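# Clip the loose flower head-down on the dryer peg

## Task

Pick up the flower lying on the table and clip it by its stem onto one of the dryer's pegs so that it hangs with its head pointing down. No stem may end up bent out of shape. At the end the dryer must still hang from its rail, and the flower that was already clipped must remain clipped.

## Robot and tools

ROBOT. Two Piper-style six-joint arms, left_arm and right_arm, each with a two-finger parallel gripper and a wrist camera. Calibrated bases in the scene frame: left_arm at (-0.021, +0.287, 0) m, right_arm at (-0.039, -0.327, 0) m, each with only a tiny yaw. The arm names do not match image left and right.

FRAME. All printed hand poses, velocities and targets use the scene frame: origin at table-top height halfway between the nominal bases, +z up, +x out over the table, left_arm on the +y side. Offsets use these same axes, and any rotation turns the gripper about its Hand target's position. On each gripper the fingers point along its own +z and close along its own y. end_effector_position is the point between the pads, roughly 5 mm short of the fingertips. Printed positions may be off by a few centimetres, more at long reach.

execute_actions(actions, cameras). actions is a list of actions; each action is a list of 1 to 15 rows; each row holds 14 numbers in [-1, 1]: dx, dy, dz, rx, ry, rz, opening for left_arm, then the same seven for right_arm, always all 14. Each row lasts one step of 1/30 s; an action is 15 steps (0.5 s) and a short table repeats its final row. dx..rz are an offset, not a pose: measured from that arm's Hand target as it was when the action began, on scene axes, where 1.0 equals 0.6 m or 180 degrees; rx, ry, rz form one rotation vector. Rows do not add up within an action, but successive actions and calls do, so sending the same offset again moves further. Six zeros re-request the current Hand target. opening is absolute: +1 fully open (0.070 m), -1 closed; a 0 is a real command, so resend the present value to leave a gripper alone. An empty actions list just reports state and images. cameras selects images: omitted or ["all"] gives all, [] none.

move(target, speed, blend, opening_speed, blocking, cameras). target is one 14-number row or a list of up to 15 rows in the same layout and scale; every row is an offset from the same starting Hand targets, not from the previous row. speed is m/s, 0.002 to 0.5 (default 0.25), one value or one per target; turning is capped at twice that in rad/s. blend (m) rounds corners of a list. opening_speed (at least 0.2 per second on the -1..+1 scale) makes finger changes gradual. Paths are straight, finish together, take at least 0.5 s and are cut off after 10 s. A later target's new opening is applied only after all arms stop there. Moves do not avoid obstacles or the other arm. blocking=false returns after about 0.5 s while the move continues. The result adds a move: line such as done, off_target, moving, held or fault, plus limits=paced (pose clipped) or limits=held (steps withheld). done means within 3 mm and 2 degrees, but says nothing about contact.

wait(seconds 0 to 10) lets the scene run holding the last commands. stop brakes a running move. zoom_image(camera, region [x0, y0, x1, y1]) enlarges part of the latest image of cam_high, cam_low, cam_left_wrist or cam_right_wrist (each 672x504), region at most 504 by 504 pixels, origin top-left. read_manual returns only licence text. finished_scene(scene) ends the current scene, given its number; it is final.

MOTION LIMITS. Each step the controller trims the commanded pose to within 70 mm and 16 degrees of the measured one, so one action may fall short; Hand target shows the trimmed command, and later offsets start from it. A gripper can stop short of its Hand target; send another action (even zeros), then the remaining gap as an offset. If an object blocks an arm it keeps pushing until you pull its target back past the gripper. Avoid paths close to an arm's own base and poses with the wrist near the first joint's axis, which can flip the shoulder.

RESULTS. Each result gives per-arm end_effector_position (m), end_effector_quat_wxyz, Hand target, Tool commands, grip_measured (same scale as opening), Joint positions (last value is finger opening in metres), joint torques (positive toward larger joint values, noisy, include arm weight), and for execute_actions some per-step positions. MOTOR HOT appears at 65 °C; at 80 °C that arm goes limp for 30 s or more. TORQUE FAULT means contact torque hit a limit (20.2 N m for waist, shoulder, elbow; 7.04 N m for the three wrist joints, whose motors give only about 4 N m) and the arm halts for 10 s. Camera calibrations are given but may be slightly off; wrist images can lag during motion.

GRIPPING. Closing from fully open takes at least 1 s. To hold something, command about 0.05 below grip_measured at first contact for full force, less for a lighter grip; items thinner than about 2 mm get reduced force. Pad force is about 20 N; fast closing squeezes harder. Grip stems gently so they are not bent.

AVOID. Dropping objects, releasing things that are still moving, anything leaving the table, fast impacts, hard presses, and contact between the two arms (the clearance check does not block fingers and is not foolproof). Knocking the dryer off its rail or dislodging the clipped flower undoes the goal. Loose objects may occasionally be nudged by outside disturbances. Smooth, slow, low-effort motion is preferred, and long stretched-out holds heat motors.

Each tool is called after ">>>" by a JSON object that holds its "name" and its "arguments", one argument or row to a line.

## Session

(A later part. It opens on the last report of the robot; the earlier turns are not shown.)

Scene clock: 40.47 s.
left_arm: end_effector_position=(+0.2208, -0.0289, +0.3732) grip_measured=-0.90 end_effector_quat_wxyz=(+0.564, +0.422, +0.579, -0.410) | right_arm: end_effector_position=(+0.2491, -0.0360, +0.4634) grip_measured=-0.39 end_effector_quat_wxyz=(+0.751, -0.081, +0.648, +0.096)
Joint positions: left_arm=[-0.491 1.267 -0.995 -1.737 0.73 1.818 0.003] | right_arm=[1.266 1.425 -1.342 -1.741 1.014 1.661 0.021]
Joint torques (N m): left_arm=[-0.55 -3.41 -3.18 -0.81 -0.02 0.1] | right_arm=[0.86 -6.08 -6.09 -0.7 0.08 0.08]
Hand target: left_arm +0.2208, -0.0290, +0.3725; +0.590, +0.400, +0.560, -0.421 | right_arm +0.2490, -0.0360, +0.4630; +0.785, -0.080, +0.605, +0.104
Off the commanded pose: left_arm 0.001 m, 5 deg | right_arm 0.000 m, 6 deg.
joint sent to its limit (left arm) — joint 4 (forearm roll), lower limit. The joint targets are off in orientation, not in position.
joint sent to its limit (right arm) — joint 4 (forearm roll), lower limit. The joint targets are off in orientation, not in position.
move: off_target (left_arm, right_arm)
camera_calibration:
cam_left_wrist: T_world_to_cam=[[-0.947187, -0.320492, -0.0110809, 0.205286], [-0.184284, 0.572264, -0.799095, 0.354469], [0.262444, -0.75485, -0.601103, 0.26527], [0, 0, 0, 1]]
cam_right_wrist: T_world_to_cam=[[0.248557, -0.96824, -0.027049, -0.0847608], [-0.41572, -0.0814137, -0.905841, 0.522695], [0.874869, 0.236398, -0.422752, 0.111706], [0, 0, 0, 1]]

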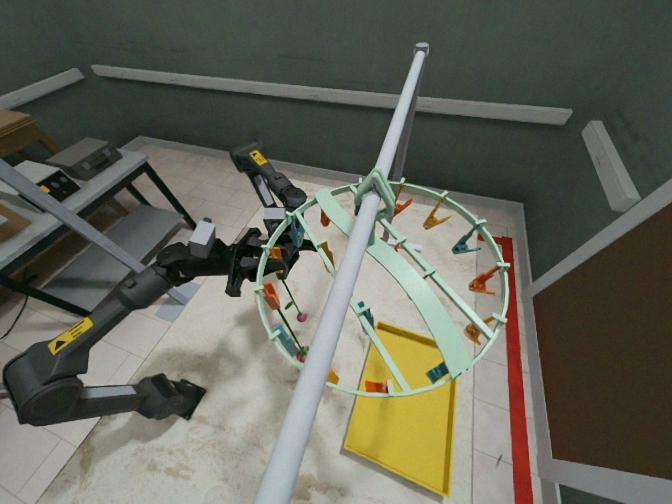

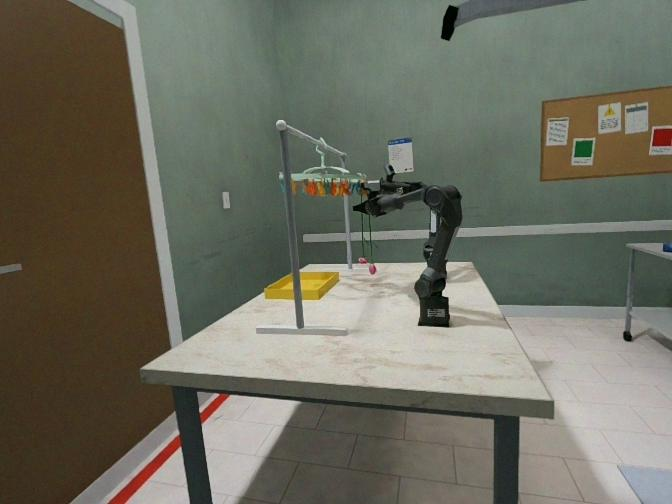

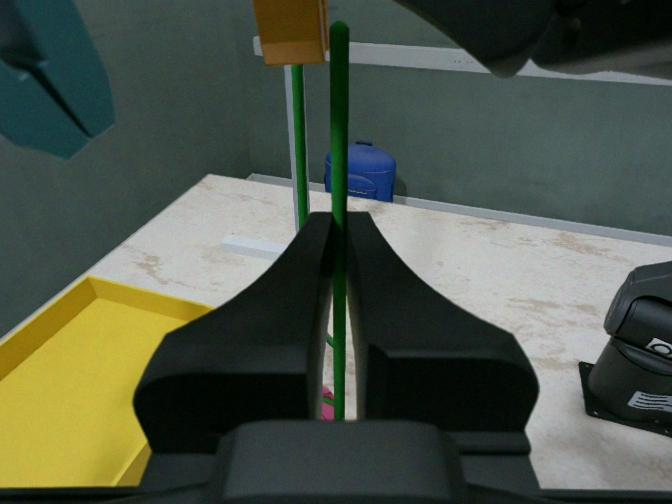

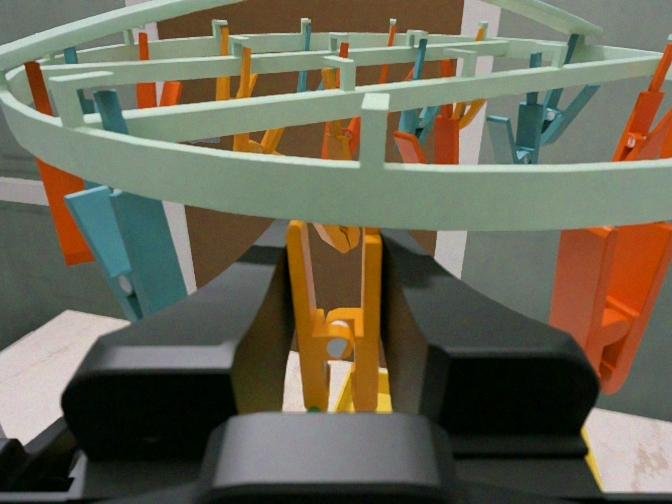

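>>> {"name": "move", "arguments": {
  "target": [
    [0,-0.008,0.004,0,0,0,-1,0,0,0,0,0,0,-0.4],
    [0.013,-0.008,0.006,0,0,0,-1,0,0,0,0,0,0,-0.4]
  ],
  "speed": 0.02
}}

>>> {"name": "zoom_image", "arguments": {
  "camera": "cam_right_wrist",
  "region": [240, 300, 440, 450]
}}

>>> {"name": "zoom_image", "arguments": {
  "camera": "cam_high",
  "region": [240, 220, 320, 300]
}}

Scene clock: 43.50 s.
left_arm: end_effector_position=(+0.2286, -0.0339, +0.3764) grip_measured=-0.90 end_effector_quat_wxyz=(+0.564, +0.421, +0.579, -0.411) | right_arm: end_effector_position=(+0.2491, -0.0360, +0.4634) grip_measured=-0.39 end_effector_quat_wxyz=(+0.751, -0.081, +0.648, +0.096)
Joint positions: left_arm=[-0.492 1.299 -1.032 -1.737 0.727 1.814 0.003] | right_arm=[1.266 1.425 -1.342 -1.741 1.014 1.661 0.021]
Joint torques (N m): left_arm=[0.81 -2.91 -3.89 -0.81 0.26 0.22] | right_arm=[0.97 -6.23 -6.04 -0.75 0.13 -0.02]
Hand target: left_arm +0.2286, -0.0338, +0.3761; +0.590, +0.400, +0.560, -0.421 | right_arm +0.2490, -0.0360, +0.4630; +0.785, -0.080, +0.605, +0.104
Off the commanded pose: left_arm 0.000 m, 5 deg | right_arm 0.000 m, 6 deg.
joint sent to its limit (left arm) — joint 4 (forearm roll), lower limit. The joint targets are off in orientation, not in position.
joint sent to its limit (right arm) — joint 4 (forearm roll), lower limit. The joint targets are off in orientation, not in position.
move: off_target (left_arm, right_arm)
camera_calibration:
cam_left_wrist: T_world_to_cam=[[-0.946914, -0.321316, -0.0104963, 0.210767], [-0.184493, 0.569858, -0.800765, 0.361829], [0.26328, -0.756319, -0.598887, 0.260289], [0, 0, 0, 1]]
cam_right_wrist: T_world_to_cam=[[0.248557, -0.96824, -0.027049, -0.0847608], [-0.41572, -0.0814137, -0.905841, 0.522695], [0.874869, 0.236398, -0.422752, 0.111706], [0, 0, 0, 1]]

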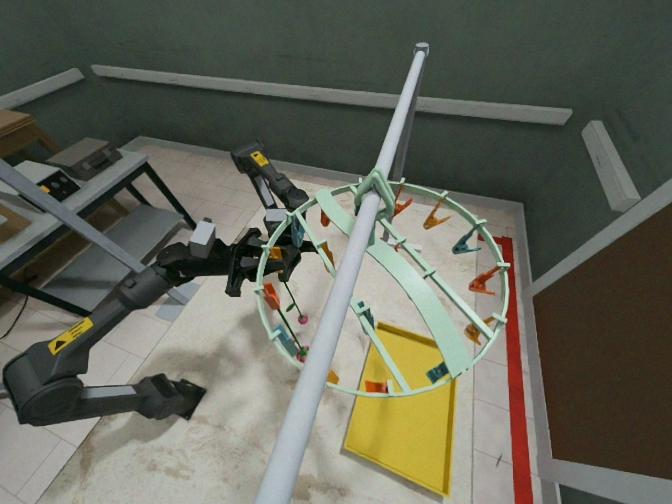

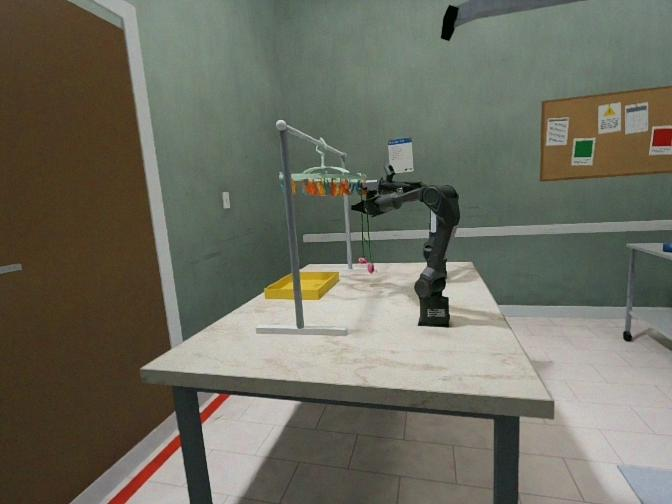

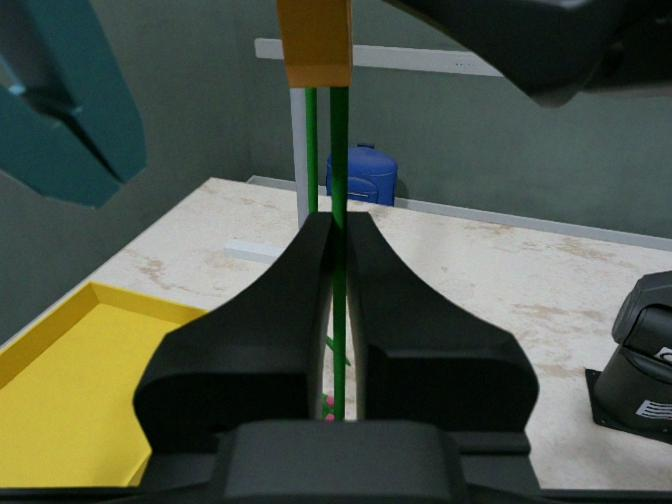

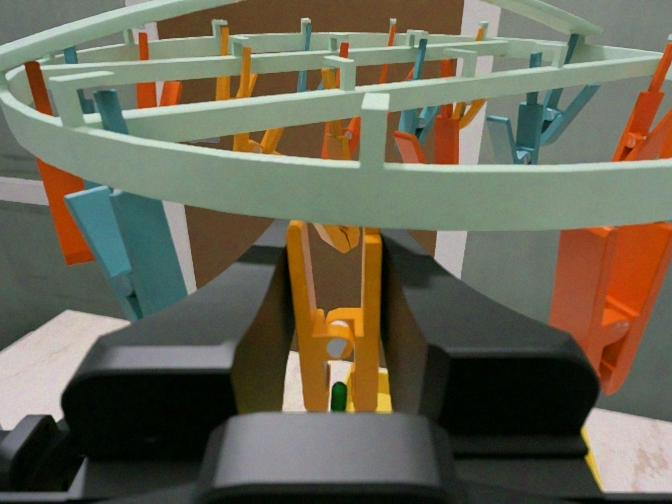

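Scaled by 2.520 from the camera's 672x504 image, which has a finer 960x720 frame.

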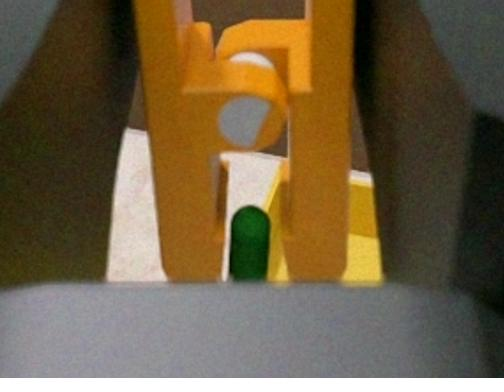

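Scaled by 6.300 from the camera's 672x504 image, which has a finer 960x720 frame.

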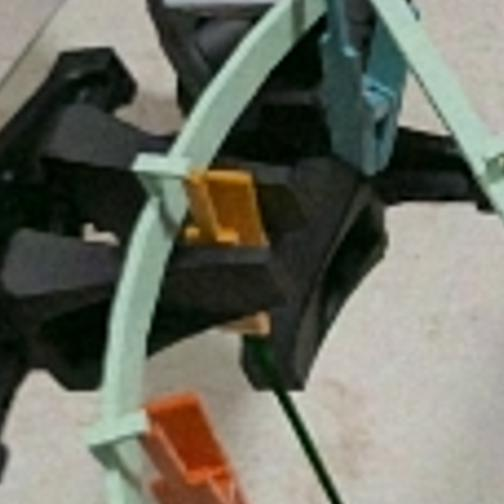

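>>> {"name": "move", "arguments": {
  "target": [0.009,0.0015,0.009,0,0,0,-1,0,0,0,0,0,0,-0.4],
  "speed": 0.02,
  "cameras": ["cam_left_wrist","cam_right_wrist"]
}}

>>> {"name": "zoom_image", "arguments": {
  "camera": "cam_right_wrist",
  "region": [240, 300, 440, 450]
}}

>>> {"name": "zoom_image", "arguments": {
  "camera": "cam_left_wrist",
  "region": [240, 0, 440, 150]
}}

Scene clock: 45.83 s.
left_arm: end_effector_position=(+0.2339, -0.0326, +0.3818) grip_measured=-0.90 end_effector_quat_wxyz=(+0.568, +0.419, +0.576, -0.412) | right_arm: end_effector_position=(+0.2491, -0.0360, +0.4634) grip_measured=-0.39 end_effector_quat_wxyz=(+0.751, -0.081, +0.648, +0.096)
Joint positions: left_arm=[-0.477 1.311 -1.053 -1.737 0.739 1.809 0.003] | right_arm=[1.266 1.425 -1.342 -1.741 1.014 1.661 0.021]
Joint torques (N m): left_arm=[0.79 -2.67 -4.13 -0.74 0.24 0] | right_arm=[0.97 -6.31 -6.31 -0.81 0.14 0.03]
Hand target: left_arm +0.2340, -0.0329, +0.3815; +0.590, +0.400, +0.560, -0.421 | right_arm +0.2490, -0.0360, +0.4630; +0.785, -0.080, +0.605, +0.104
Off the commanded pose: left_arm 0.000 m, 4 deg | right_arm 0.000 m, 6 deg.
joint sent to its limit (left arm) — joint 4 (forearm roll), lower limit. The joint targets are off in orientation, not in position.
joint sent to its limit (right arm) — joint 4 (forearm roll), lower limit. The joint targets are off in orientation, not in position.
move: off_target (left_arm, right_arm)
camera_calibration:
cam_left_wrist: T_world_to_cam=[[-0.9458, -0.324543, -0.0115474, 0.216287], [-0.182749, 0.561296, -0.807186, 0.368233], [0.268448, -0.761327, -0.590184, 0.258375], [0, 0, 0, 1]]
cam_right_wrist: T_world_to_cam=[[0.248557, -0.96824, -0.027049, -0.0847608], [-0.41572, -0.0814137, -0.905841, 0.522695], [0.874869, 0.236398, -0.422752, 0.111706], [0, 0, 0, 1]]
Images, in order: cam_left_wrist, cam_right_wrist.

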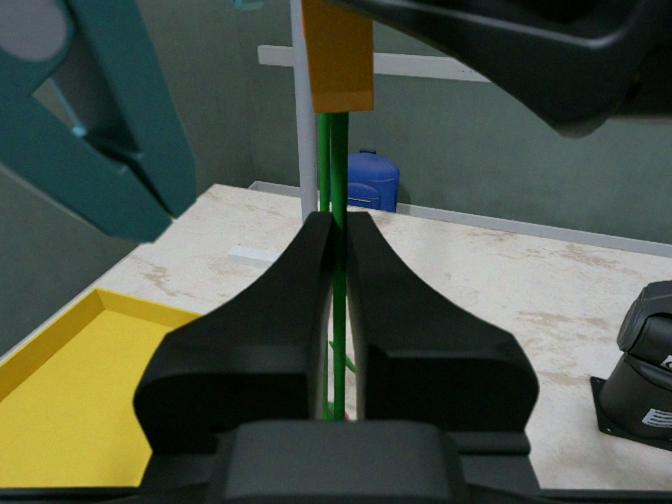

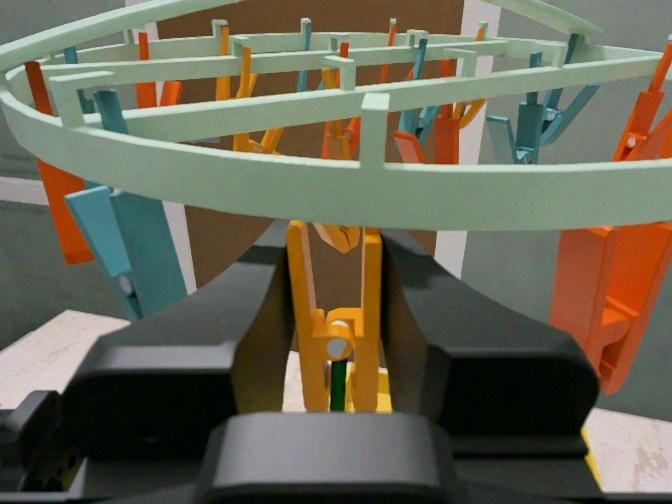

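Scaled by 2.520 from the camera's 672x504 image, which has a finer 960x720 frame.

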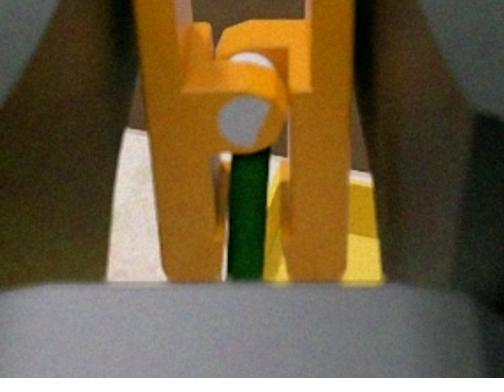

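Scaled by 2.520 from the camera's 672x504 image, which has a finer 960x720 frame.

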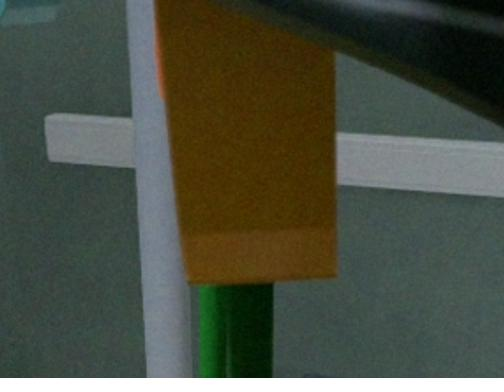

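>>> {"name": "move", "arguments": {
  "target": [0,0,0,0,0,0,-1,0,0,0,0,0,0,-0.25],
  "opening_speed": 0.3,
  "cameras": ["cam_left_wrist","cam_right_wrist"]
}}

>>> {"name": "zoom_image", "arguments": {
  "camera": "cam_right_wrist",
  "region": [240, 300, 440, 450]
}}

Scene clock: 46.70 s.
left_arm: end_effector_position=(+0.2339, -0.0326, +0.3822) grip_measured=-0.90 end_effector_quat_wxyz=(+0.569, +0.418, +0.576, -0.412) | right_arm: end_effector_position=(+0.2491, -0.0360, +0.4634) grip_measured=-0.25 end_effector_quat_wxyz=(+0.751, -0.081, +0.648, +0.096)
Joint positions: left_arm=[-0.477 1.311 -1.054 -1.737 0.739 1.808 0.003] | right_arm=[1.266 1.425 -1.342 -1.741 1.014 1.661 0.026]
Joint torques (N m): left_arm=[0.63 -2.81 -3.65 -0.72 0.16 0.06] | right_arm=[0.57 -6.58 -6.18 -0.85 0.19 0.05]
Hand target: left_arm +0.2340, -0.0329, +0.3815; +0.590, +0.400, +0.560, -0.421 | right_arm +0.2490, -0.0360, +0.4630; +0.785, -0.080, +0.605, +0.104
Off the commanded pose: left_arm 0.001 m, 4 deg | right_arm 0.000 m, 6 deg.
joint sent to its limit (left arm) — joint 4 (forearm roll), lower limit. The joint targets are off in orientation, not in position.
joint sent to its limit (right arm) — joint 4 (forearm roll), lower limit. The joint targets are off in orientation, not in position.
move: off_target (left_arm, right_arm)
camera_calibration:
cam_left_wrist: T_world_to_cam=[[-0.945797, -0.324563, -0.0112568, 0.216192], [-0.182805, 0.560713, -0.807579, 0.368685], [0.268422, -0.761748, -0.589652, 0.25837], [0, 0, 0, 1]]
cam_right_wrist: T_world_to_cam=[[0.248557, -0.96824, -0.027049, -0.0847608], [-0.41572, -0.0814137, -0.905841, 0.522695], [0.874869, 0.236398, -0.422752, 0.111706], [0, 0, 0, 1]]
Images, in order: cam_left_wrist, cam_right_wrist.

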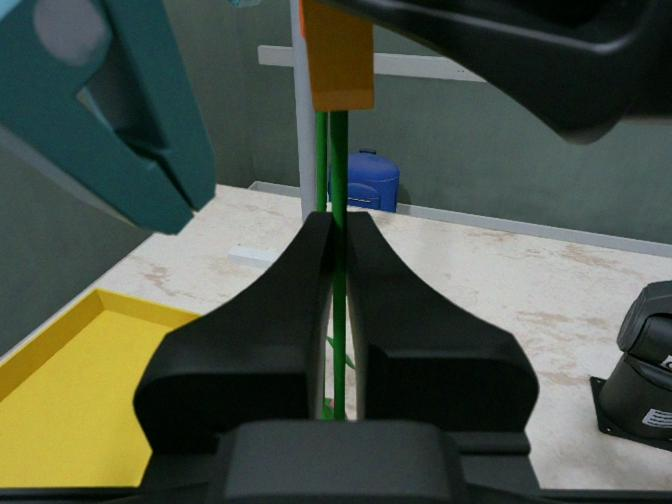

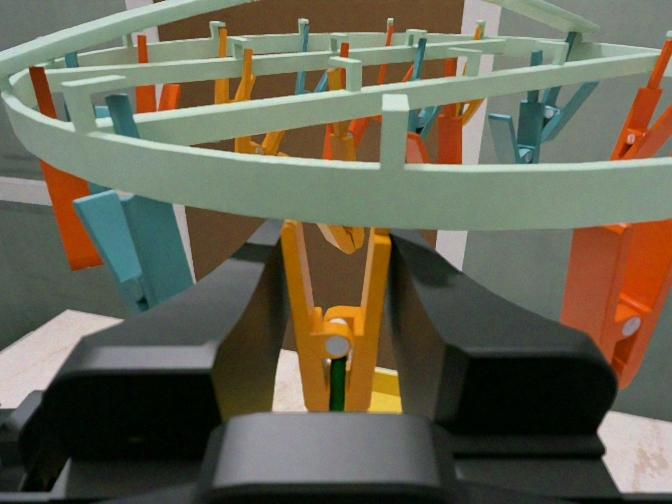

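Scaled by 2.520 from the camera's 672x504 image, which has a finer 960x720 frame.

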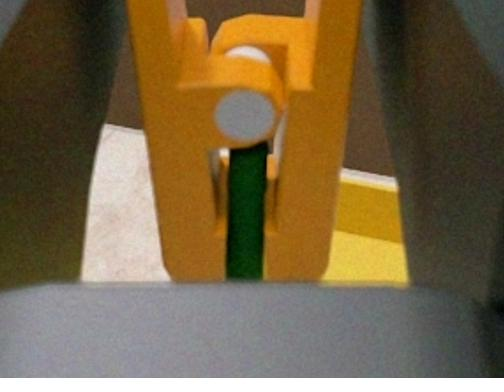

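>>> {"name": "move", "arguments": {
  "target": [0,0,0,0,0,0,-1,0,0,0,0,0,0,-0.19],
  "opening_speed": 0.3,
  "cameras": ["cam_right_wrist"]
}}

>>> {"name": "move", "arguments": {
  "target": [0,0,0,0,0,0,-0.3,0,0,0,0,0,0,-0.19],
  "opening_speed": 0.3
}}

>>> {"name": "zoom_image", "arguments": {
  "camera": "cam_right_wrist",
  "region": [240, 300, 440, 450]
}}

Scene clock: 47.53 s.
left_arm: end_effector_position=(+0.2339, -0.0326, +0.3822) grip_measured=-0.90 end_effector_quat_wxyz=(+0.569, +0.418, +0.576, -0.412) | right_arm: end_effector_position=(+0.2491, -0.0360, +0.4634) grip_measured=-0.19 end_effector_quat_wxyz=(+0.751, -0.081, +0.648, +0.096)
Joint positions: left_arm=[-0.477 1.311 -1.054 -1.737 0.739 1.808 0.003] | right_arm=[1.266 1.425 -1.342 -1.741 1.014 1.661 0.028]
Joint torques (N m): left_arm=[0.43 -2.92 -3.14 -0.68 0.06 0.11] | right_arm=[0.55 -6.51 -6.3 -0.88 0.13 0.08]
Hand target: left_arm +0.2340, -0.0329, +0.3815; +0.590, +0.400, +0.560, -0.421 | right_arm +0.2490, -0.0360, +0.4630; +0.785, -0.080, +0.605, +0.104
Off the commanded pose: left_arm 0.001 m, 4 deg | right_arm 0.000 m, 6 deg.
joint sent to its limit (left arm) — joint 4 (forearm roll), lower limit. The joint targets are off in orientation, not in position.
joint sent to its limit (right arm) — joint 4 (forearm roll), lower limit. The joint targets are off in orientation, not in position.
move: off_target (left_arm, right_arm)
camera_calibration:
cam_right_wrist: T_world_to_cam=[[0.248557, -0.96824, -0.027049, -0.0847608], [-0.41572, -0.0814137, -0.905841, 0.522695], [0.874869, 0.236398, -0.422752, 0.111706], [0, 0, 0, 1]]
Images, in order: cam_right_wrist.

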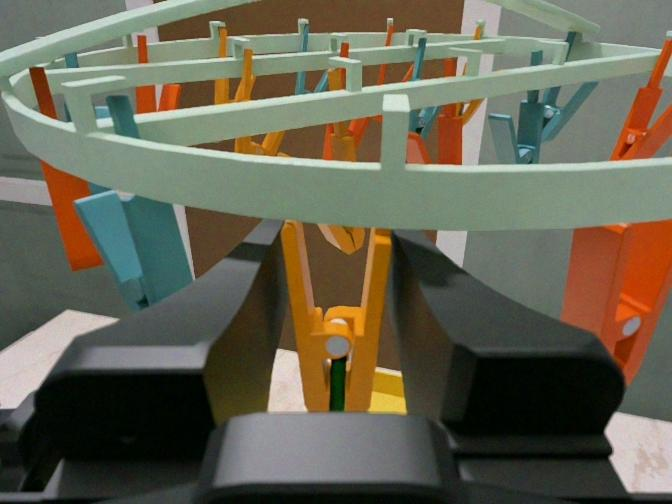

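Scene clock: 50.07 s.
left_arm: end_effector_position=(+0.2339, -0.0326, +0.3822) grip_measured=-0.30 end_effector_quat_wxyz=(+0.569, +0.418, +0.576, -0.412) | right_arm: end_effector_position=(+0.2491, -0.0360, +0.4634) grip_measured=-0.19 end_effector_quat_wxyz=(+0.751, -0.081, +0.648, +0.096)
Joint positions: left_arm=[-0.477 1.311 -1.054 -1.737 0.739 1.808 0.024] | right_arm=[1.266 1.425 -1.342 -1.741 1.014 1.661 0.028]
Joint torques (N m): left_arm=[-0.25 -3.19 -3.15 -0.6 -0.06 0.21] | right_arm=[0.51 -7.03 -6.08 -0.93 0.13 0.08]
Hand target: left_arm +0.2340, -0.0329, +0.3815; +0.590, +0.400, +0.560, -0.421 | right_arm +0.2490, -0.0360, +0.4630; +0.785, -0.080, +0.605, +0.104
Off the commanded pose: left_arm 0.001 m, 4 deg | right_arm 0.000 m, 6 deg.
joint sent to its limit (left arm) — joint 4 (forearm roll), lower limit. The joint targets are off in orientation, not in position.
joint sent to its limit (right arm) — joint 4 (forearm roll), lower limit. The joint targets are off in orientation, not in position.
move: off_target (left_arm, right_arm)
camera_calibration:
cam_left_wrist: T_world_to_cam=[[-0.945797, -0.324563, -0.0112568, 0.216192], [-0.182805, 0.560713, -0.807579, 0.368685], [0.268422, -0.761748, -0.589652, 0.25837], [0, 0, 0, 1]]
cam_right_wrist: T_world_to_cam=[[0.248557, -0.96824, -0.027049, -0.0847608], [-0.41572, -0.0814137, -0.905841, 0.522695], [0.874869, 0.236398, -0.422752, 0.111706], [0, 0, 0, 1]]

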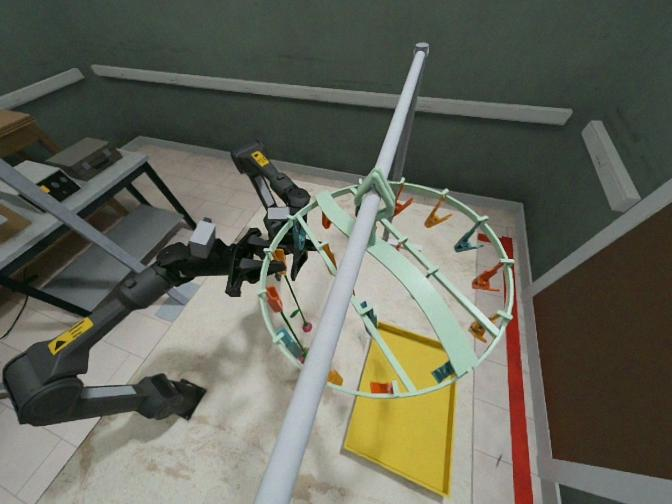

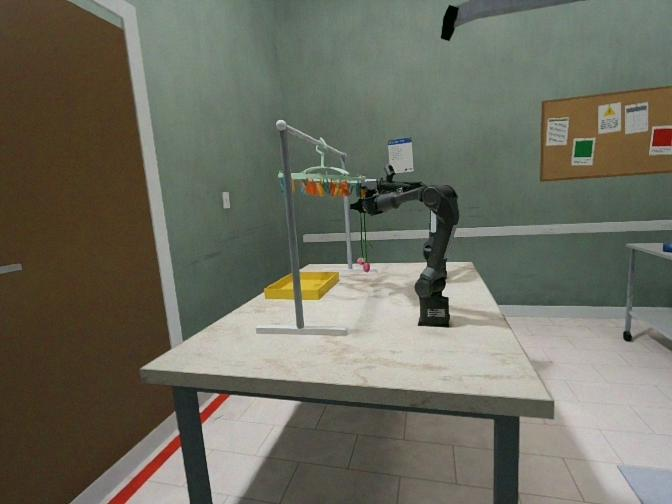

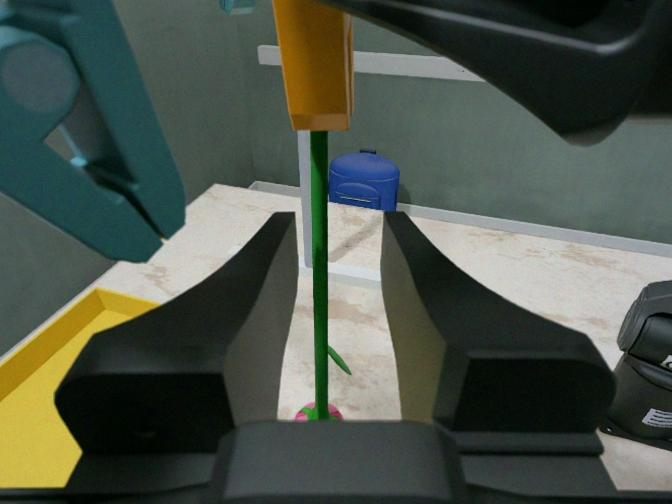

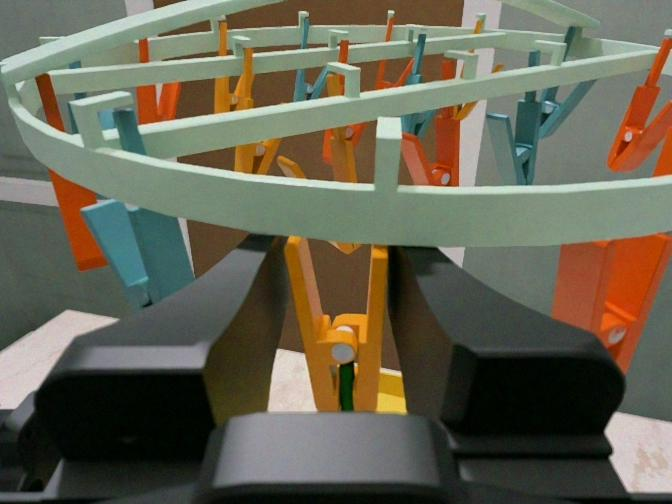

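Scaled by 2.520 from the camera's 672x504 image, which has a finer 960x720 frame.

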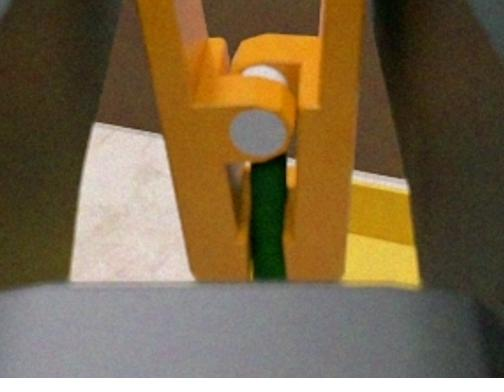

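>>> {"name": "move", "arguments": {
  "target": [0,0,0,0,0,0,0.2,0,0,0,0,0,0,0.5],
  "opening_speed": 0.5,
  "cameras": ["cam_right_wrist","cam_left_wrist"]
}}

>>> {"name": "move", "arguments": {
  "target": [-0.06,0.15,-0.03,0,0,0,0.2,0,0,0,0,0,0,0.5],
  "speed": 0.05
}}

>>> {"name": "move", "arguments": {
  "target": [-0.03,0.15,-0.1,0,0,0,0.2,-0.12,-0.033,-0.018,0,0,0,0.5],
  "speed": 0.06
}}

>>> {"name": "wait", "arguments": {
  "seconds": 2
}}

>>> {"name": "zoom_image", "arguments": {
  "camera": "cam_low",
  "region": [260, 110, 440, 290]
}}

Scene clock: 51.97 s.
left_arm: end_effector_position=(+0.2339, -0.0326, +0.3822) grip_measured=+0.20 end_effector_quat_wxyz=(+0.569, +0.418, +0.576, -0.412) | right_arm: end_effector_position=(+0.2491, -0.0360, +0.4634) grip_measured=+0.50 end_effector_quat_wxyz=(+0.751, -0.081, +0.648, +0.096)
Joint positions: left_arm=[-0.477 1.311 -1.054 -1.737 0.739 1.808 0.042] | right_arm=[1.266 1.425 -1.342 -1.741 1.014 1.661 0.052]
Joint torques (N m): left_arm=[-0.49 -3.42 -3.28 -0.6 -0.03 0.17] | right_arm=[0.61 -7.28 -6.16 -0.99 0.12 0.05]
Hand target: left_arm +0.2340, -0.0329, +0.3815; +0.590, +0.400, +0.560, -0.421 | right_arm +0.2490, -0.0360, +0.4630; +0.785, -0.080, +0.605, +0.104
Off the commanded pose: left_arm 0.001 m, 4 deg | right_arm 0.000 m, 6 deg.
joint sent to its limit (left arm) — joint 4 (forearm roll), lower limit. The joint targets are off in orientation, not in position.
joint sent to its limit (right arm) — joint 4 (forearm roll), lower limit. The joint targets are off in orientation, not in position.
move: off_target (left_arm, right_arm)
camera_calibration:
cam_left_wrist: T_world_to_cam=[[-0.945797, -0.324563, -0.0112568, 0.216192], [-0.182805, 0.560713, -0.807579, 0.368685], [0.268422, -0.761748, -0.589652, 0.25837], [0, 0, 0, 1]]
cam_right_wrist: T_world_to_cam=[[0.248557, -0.96824, -0.027049, -0.0847608], [-0.41572, -0.0814137, -0.905841, 0.522695], [0.874869, 0.236398, -0.422752, 0.111706], [0, 0, 0, 1]]
Images, in order: cam_left_wrist, cam_right_wrist.

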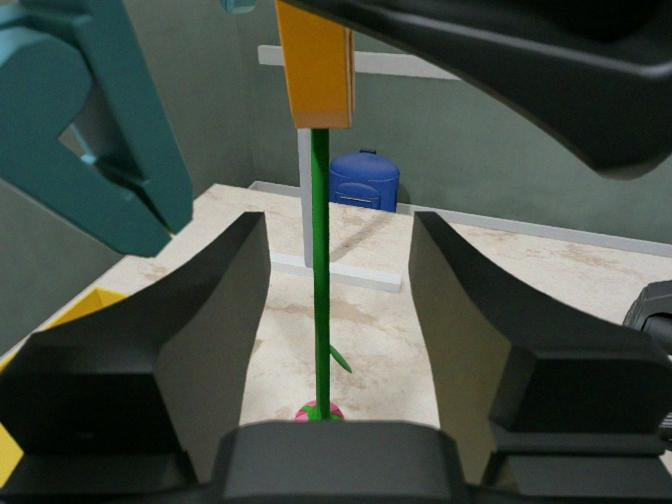

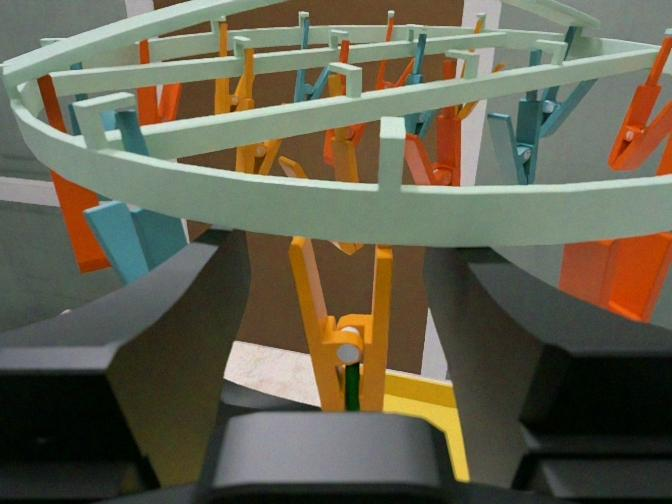

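Scene clock: 54.23 s.
left_arm: end_effector_position=(+0.1978, +0.0574, +0.3636) grip_measured=+0.20 end_effector_quat_wxyz=(+0.589, +0.401, +0.561, -0.421) | right_arm: end_effector_position=(+0.2491, -0.0360, +0.4634) grip_measured=+0.50 end_effector_quat_wxyz=(+0.751, -0.081, +0.648, +0.096)
Joint positions: left_arm=[-0.082 1.075 -0.754 -1.737 1.135 1.853 0.042] | right_arm=[1.266 1.425 -1.342 -1.741 1.014 1.661 0.052]
Joint torques (N m): left_arm=[-0.46 -1.86 -3.67 -1.07 -0.02 0.17] | right_arm=[1.01 -7.7 -6.86 -0.97 0.08 0.05]
Hand target: left_arm +0.1980, +0.0571, +0.3635; +0.590, +0.400, +0.560, -0.421 | right_arm +0.2490, -0.0360, +0.4630; +0.785, -0.080, +0.605, +0.104
Off the commanded pose: left_arm 0.000 m, 0 deg | right_arm 0.000 m, 6 deg.
joint sent to its limit (left arm) — joint 4 (forearm roll), lower limit. The joint targets still meet the commanded pose.
joint sent to its limit (right arm) — joint 4 (forearm roll), lower limit. The joint targets are off in orientation, not in position.
move: off_target (right_arm)
camera_calibration:
cam_left_wrist: T_world_to_cam=[[-0.941214, -0.337691, -0.00901985, 0.210099], [-0.174619, 0.50921, -0.842742, 0.310713], [0.289179, -0.791625, -0.538243, 0.304608], [0, 0, 0, 1]]
cam_right_wrist: T_world_to_cam=[[0.248557, -0.96824, -0.027049, -0.0847608], [-0.41572, -0.0814137, -0.905841, 0.522695], [0.874869, 0.236398, -0.422752, 0.111706], [0, 0, 0, 1]]

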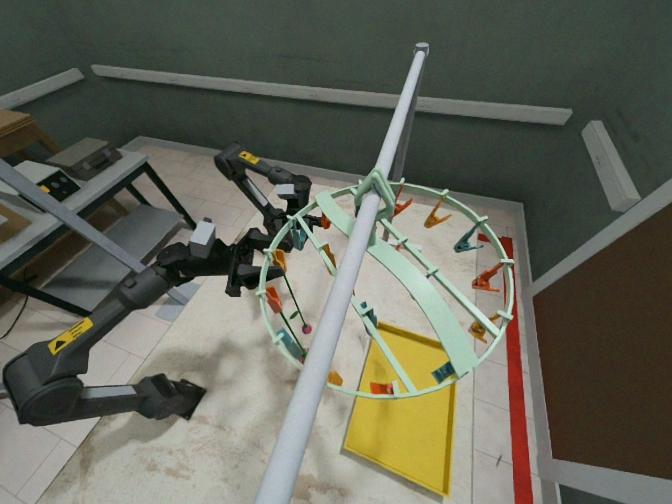

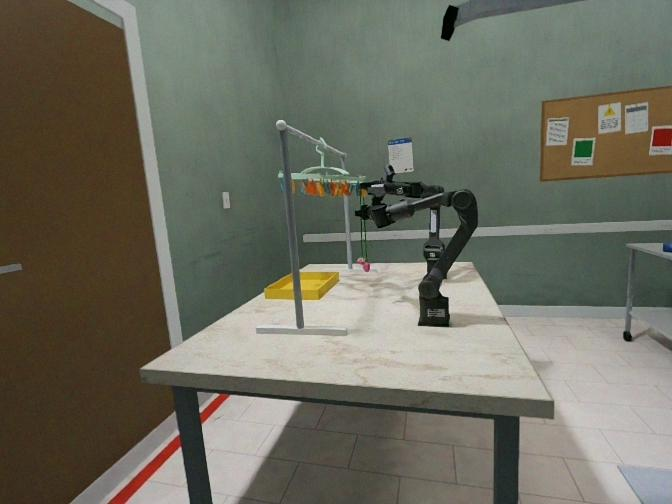

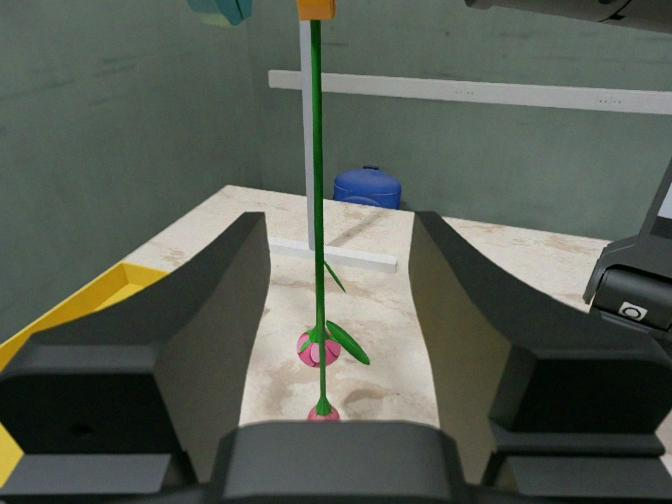

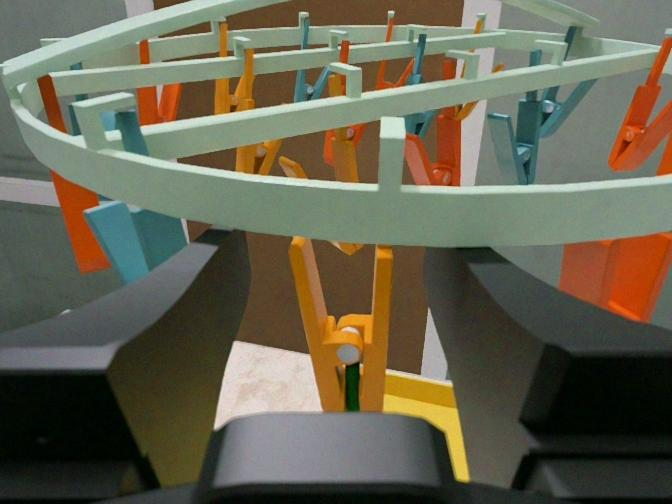

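Scene clock: 56.57 s.
left_arm: end_effector_position=(+0.1804, +0.1462, +0.3036) grip_measured=+0.20 end_effector_quat_wxyz=(+0.651, +0.274, +0.649, -0.283) | right_arm: end_effector_position=(+0.1770, -0.0560, +0.4524) grip_measured=+0.50 end_effector_quat_wxyz=(+0.750, -0.104, +0.643, +0.114)
Joint positions: left_arm=[0.444 0.668 -0.389 -1.651 1.212 1.768 0.042] | right_arm=[1.54 1.267 -1.152 -1.741 1.231 1.645 0.052]
Joint torques (N m): left_arm=[-0.71 0.71 -2.82 -1.13 0.02 0.21] | right_arm=[0.45 -3.9 -6.82 -0.86 0.16 -0.08]
Hand target: left_arm +0.1800, +0.1471, +0.3035; +0.615, +0.358, +0.595, -0.374 | right_arm +0.1770, -0.0558, +0.4522; +0.785, -0.080, +0.605, +0.104
Off the commanded pose: left_arm 0.001 m, 25 deg; orientation clipped | right_arm 0.000 m, 7 deg.
joint sent to its limit (left arm) — joint 5 (wrist pitch), upper limit. The joint targets are off in orientation, not in position.
joint sent to its limit (right arm) — joint 4 (forearm roll), lower limit; joint 5 (wrist pitch), upper limit. The joint targets are off in orientation, not in position.
move: off_target (left_arm, right_arm); limits=paced
camera_calibration:
cam_left_wrist: T_world_to_cam=[[-0.713994, -0.70015, 0.00140857, 0.231978], [-0.401723, 0.408018, -0.819841, 0.260704], [0.573437, -0.585928, -0.572589, 0.276744], [0, 0, 0, 1]]
cam_right_wrist: T_world_to_cam=[[0.304458, -0.95241, -0.0148687, -0.100963], [-0.403013, -0.114657, -0.907983, 0.478062], [0.863067, 0.282435, -0.418742, 0.1777], [0, 0, 0, 1]]

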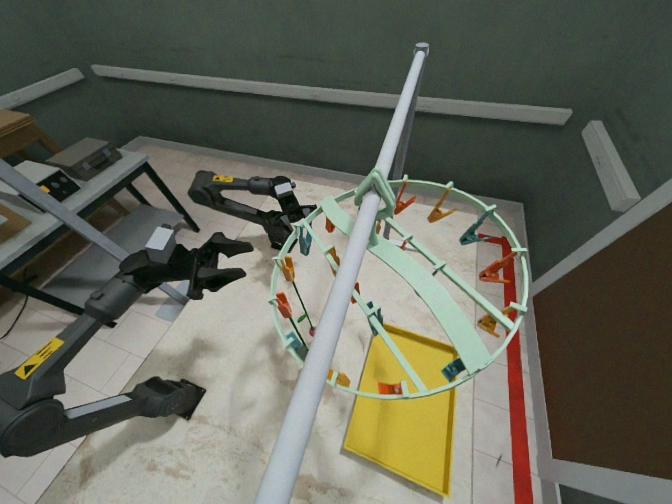

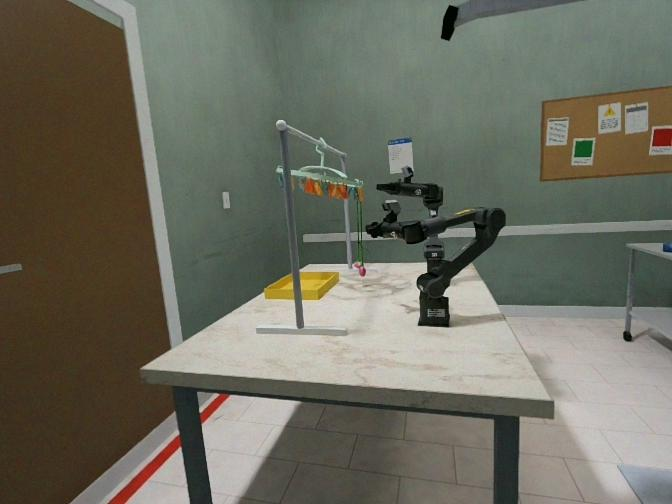

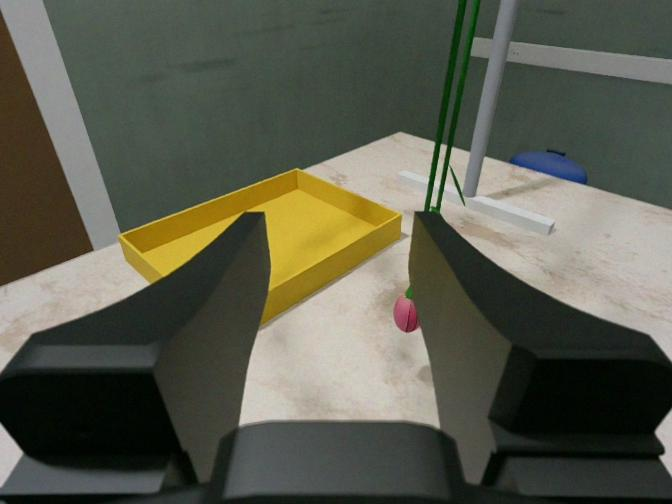

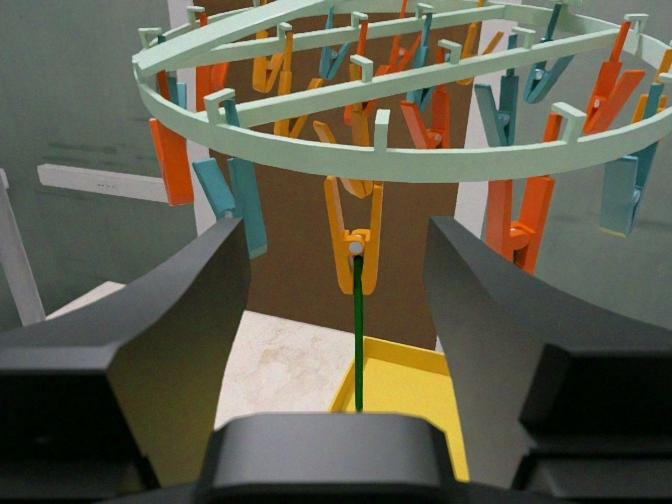

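Scene clock: 58.57 s.
left_arm: end_effector_position=(+0.1803, +0.1460, +0.3036) grip_measured=+0.20 end_effector_quat_wxyz=(+0.650, +0.274, +0.649, -0.283) | right_arm: end_effector_position=(+0.1770, -0.0557, +0.4525) grip_measured=+0.50 end_effector_quat_wxyz=(+0.750, -0.104, +0.643, +0.114)
Joint positions: left_arm=[0.443 0.668 -0.389 -1.651 1.212 1.768 0.042] | right_arm=[1.54 1.268 -1.153 -1.741 1.231 1.645 0.052]
Joint torques (N m): left_arm=[-0.62 0.96 -2.8 -1.12 -0.09 0.2] | right_arm=[0.31 -3.88 -6.98 -1.03 0.07 0.05]
Hand target: left_arm +0.1800, +0.1471, +0.3035; +0.615, +0.358, +0.595, -0.374 | right_arm +0.1770, -0.0558, +0.4522; +0.785, -0.080, +0.605, +0.104
Tool commands: left_gripper/opening=+0.2 right_gripper/opening=+0.5
Off the commanded pose: left_arm 0.001 m, 25 deg; orientation clipped | right_arm 0.000 m, 7 deg.
wait: 2.00 s; at rest by 0.17 s
camera_calibration:
cam_left_wrist: T_world_to_cam=[[-0.714617, -0.699514, 0.00140857, 0.231783], [-0.40136, 0.408375, -0.819841, 0.260609], [0.572915, -0.586438, -0.572589, 0.27688], [0, 0, 0, 1]]
cam_right_wrist: T_world_to_cam=[[0.304458, -0.95241, -0.0148523, -0.100734], [-0.403014, -0.114673, -0.907981, 0.478126], [0.863067, 0.282428, -0.418748, 0.177639], [0, 0, 0, 1]]

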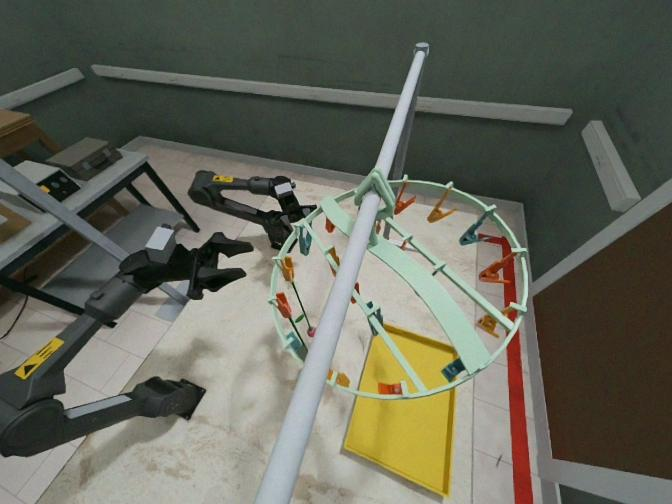

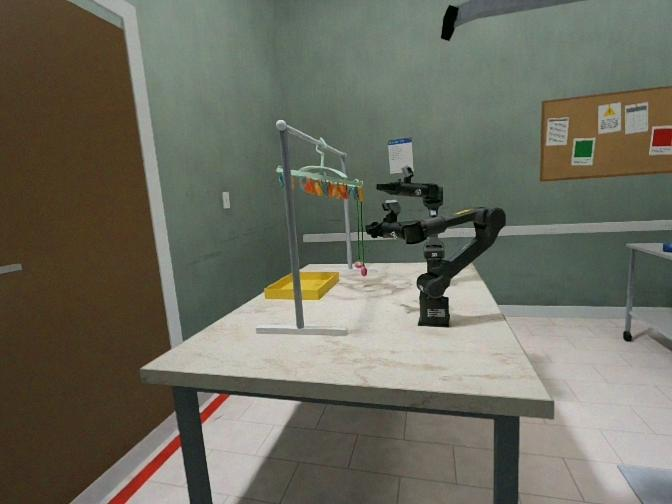

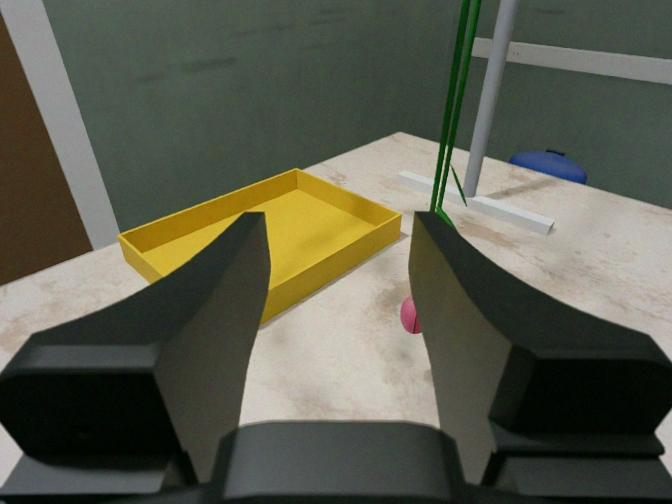

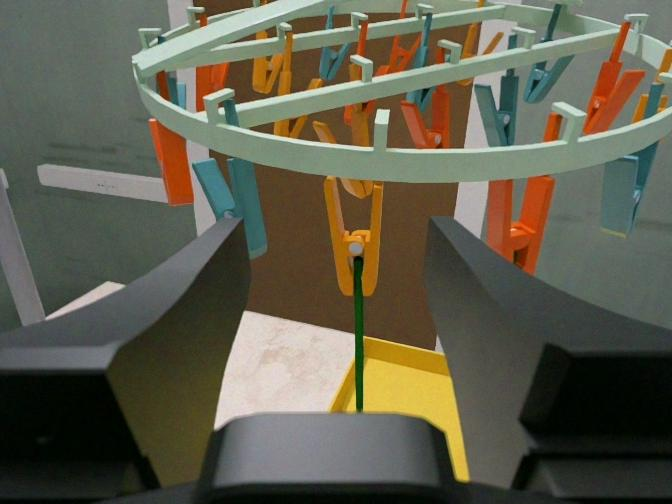

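Scaled by 2.800 from the camera's 672x504 image, which has a finer 960x720 frame.

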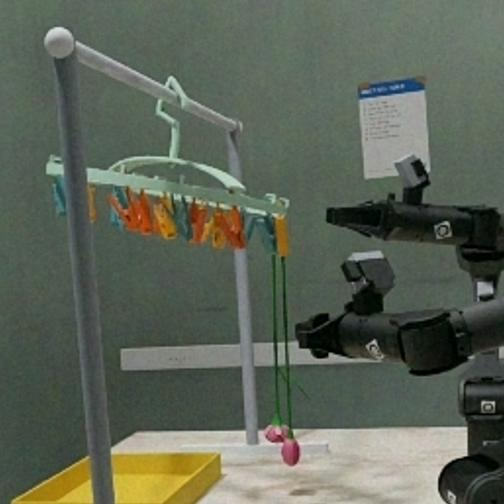

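>>> {"name": "finished_scene", "arguments": {
  "scene": 1
}}

The scene is finished: the task was done.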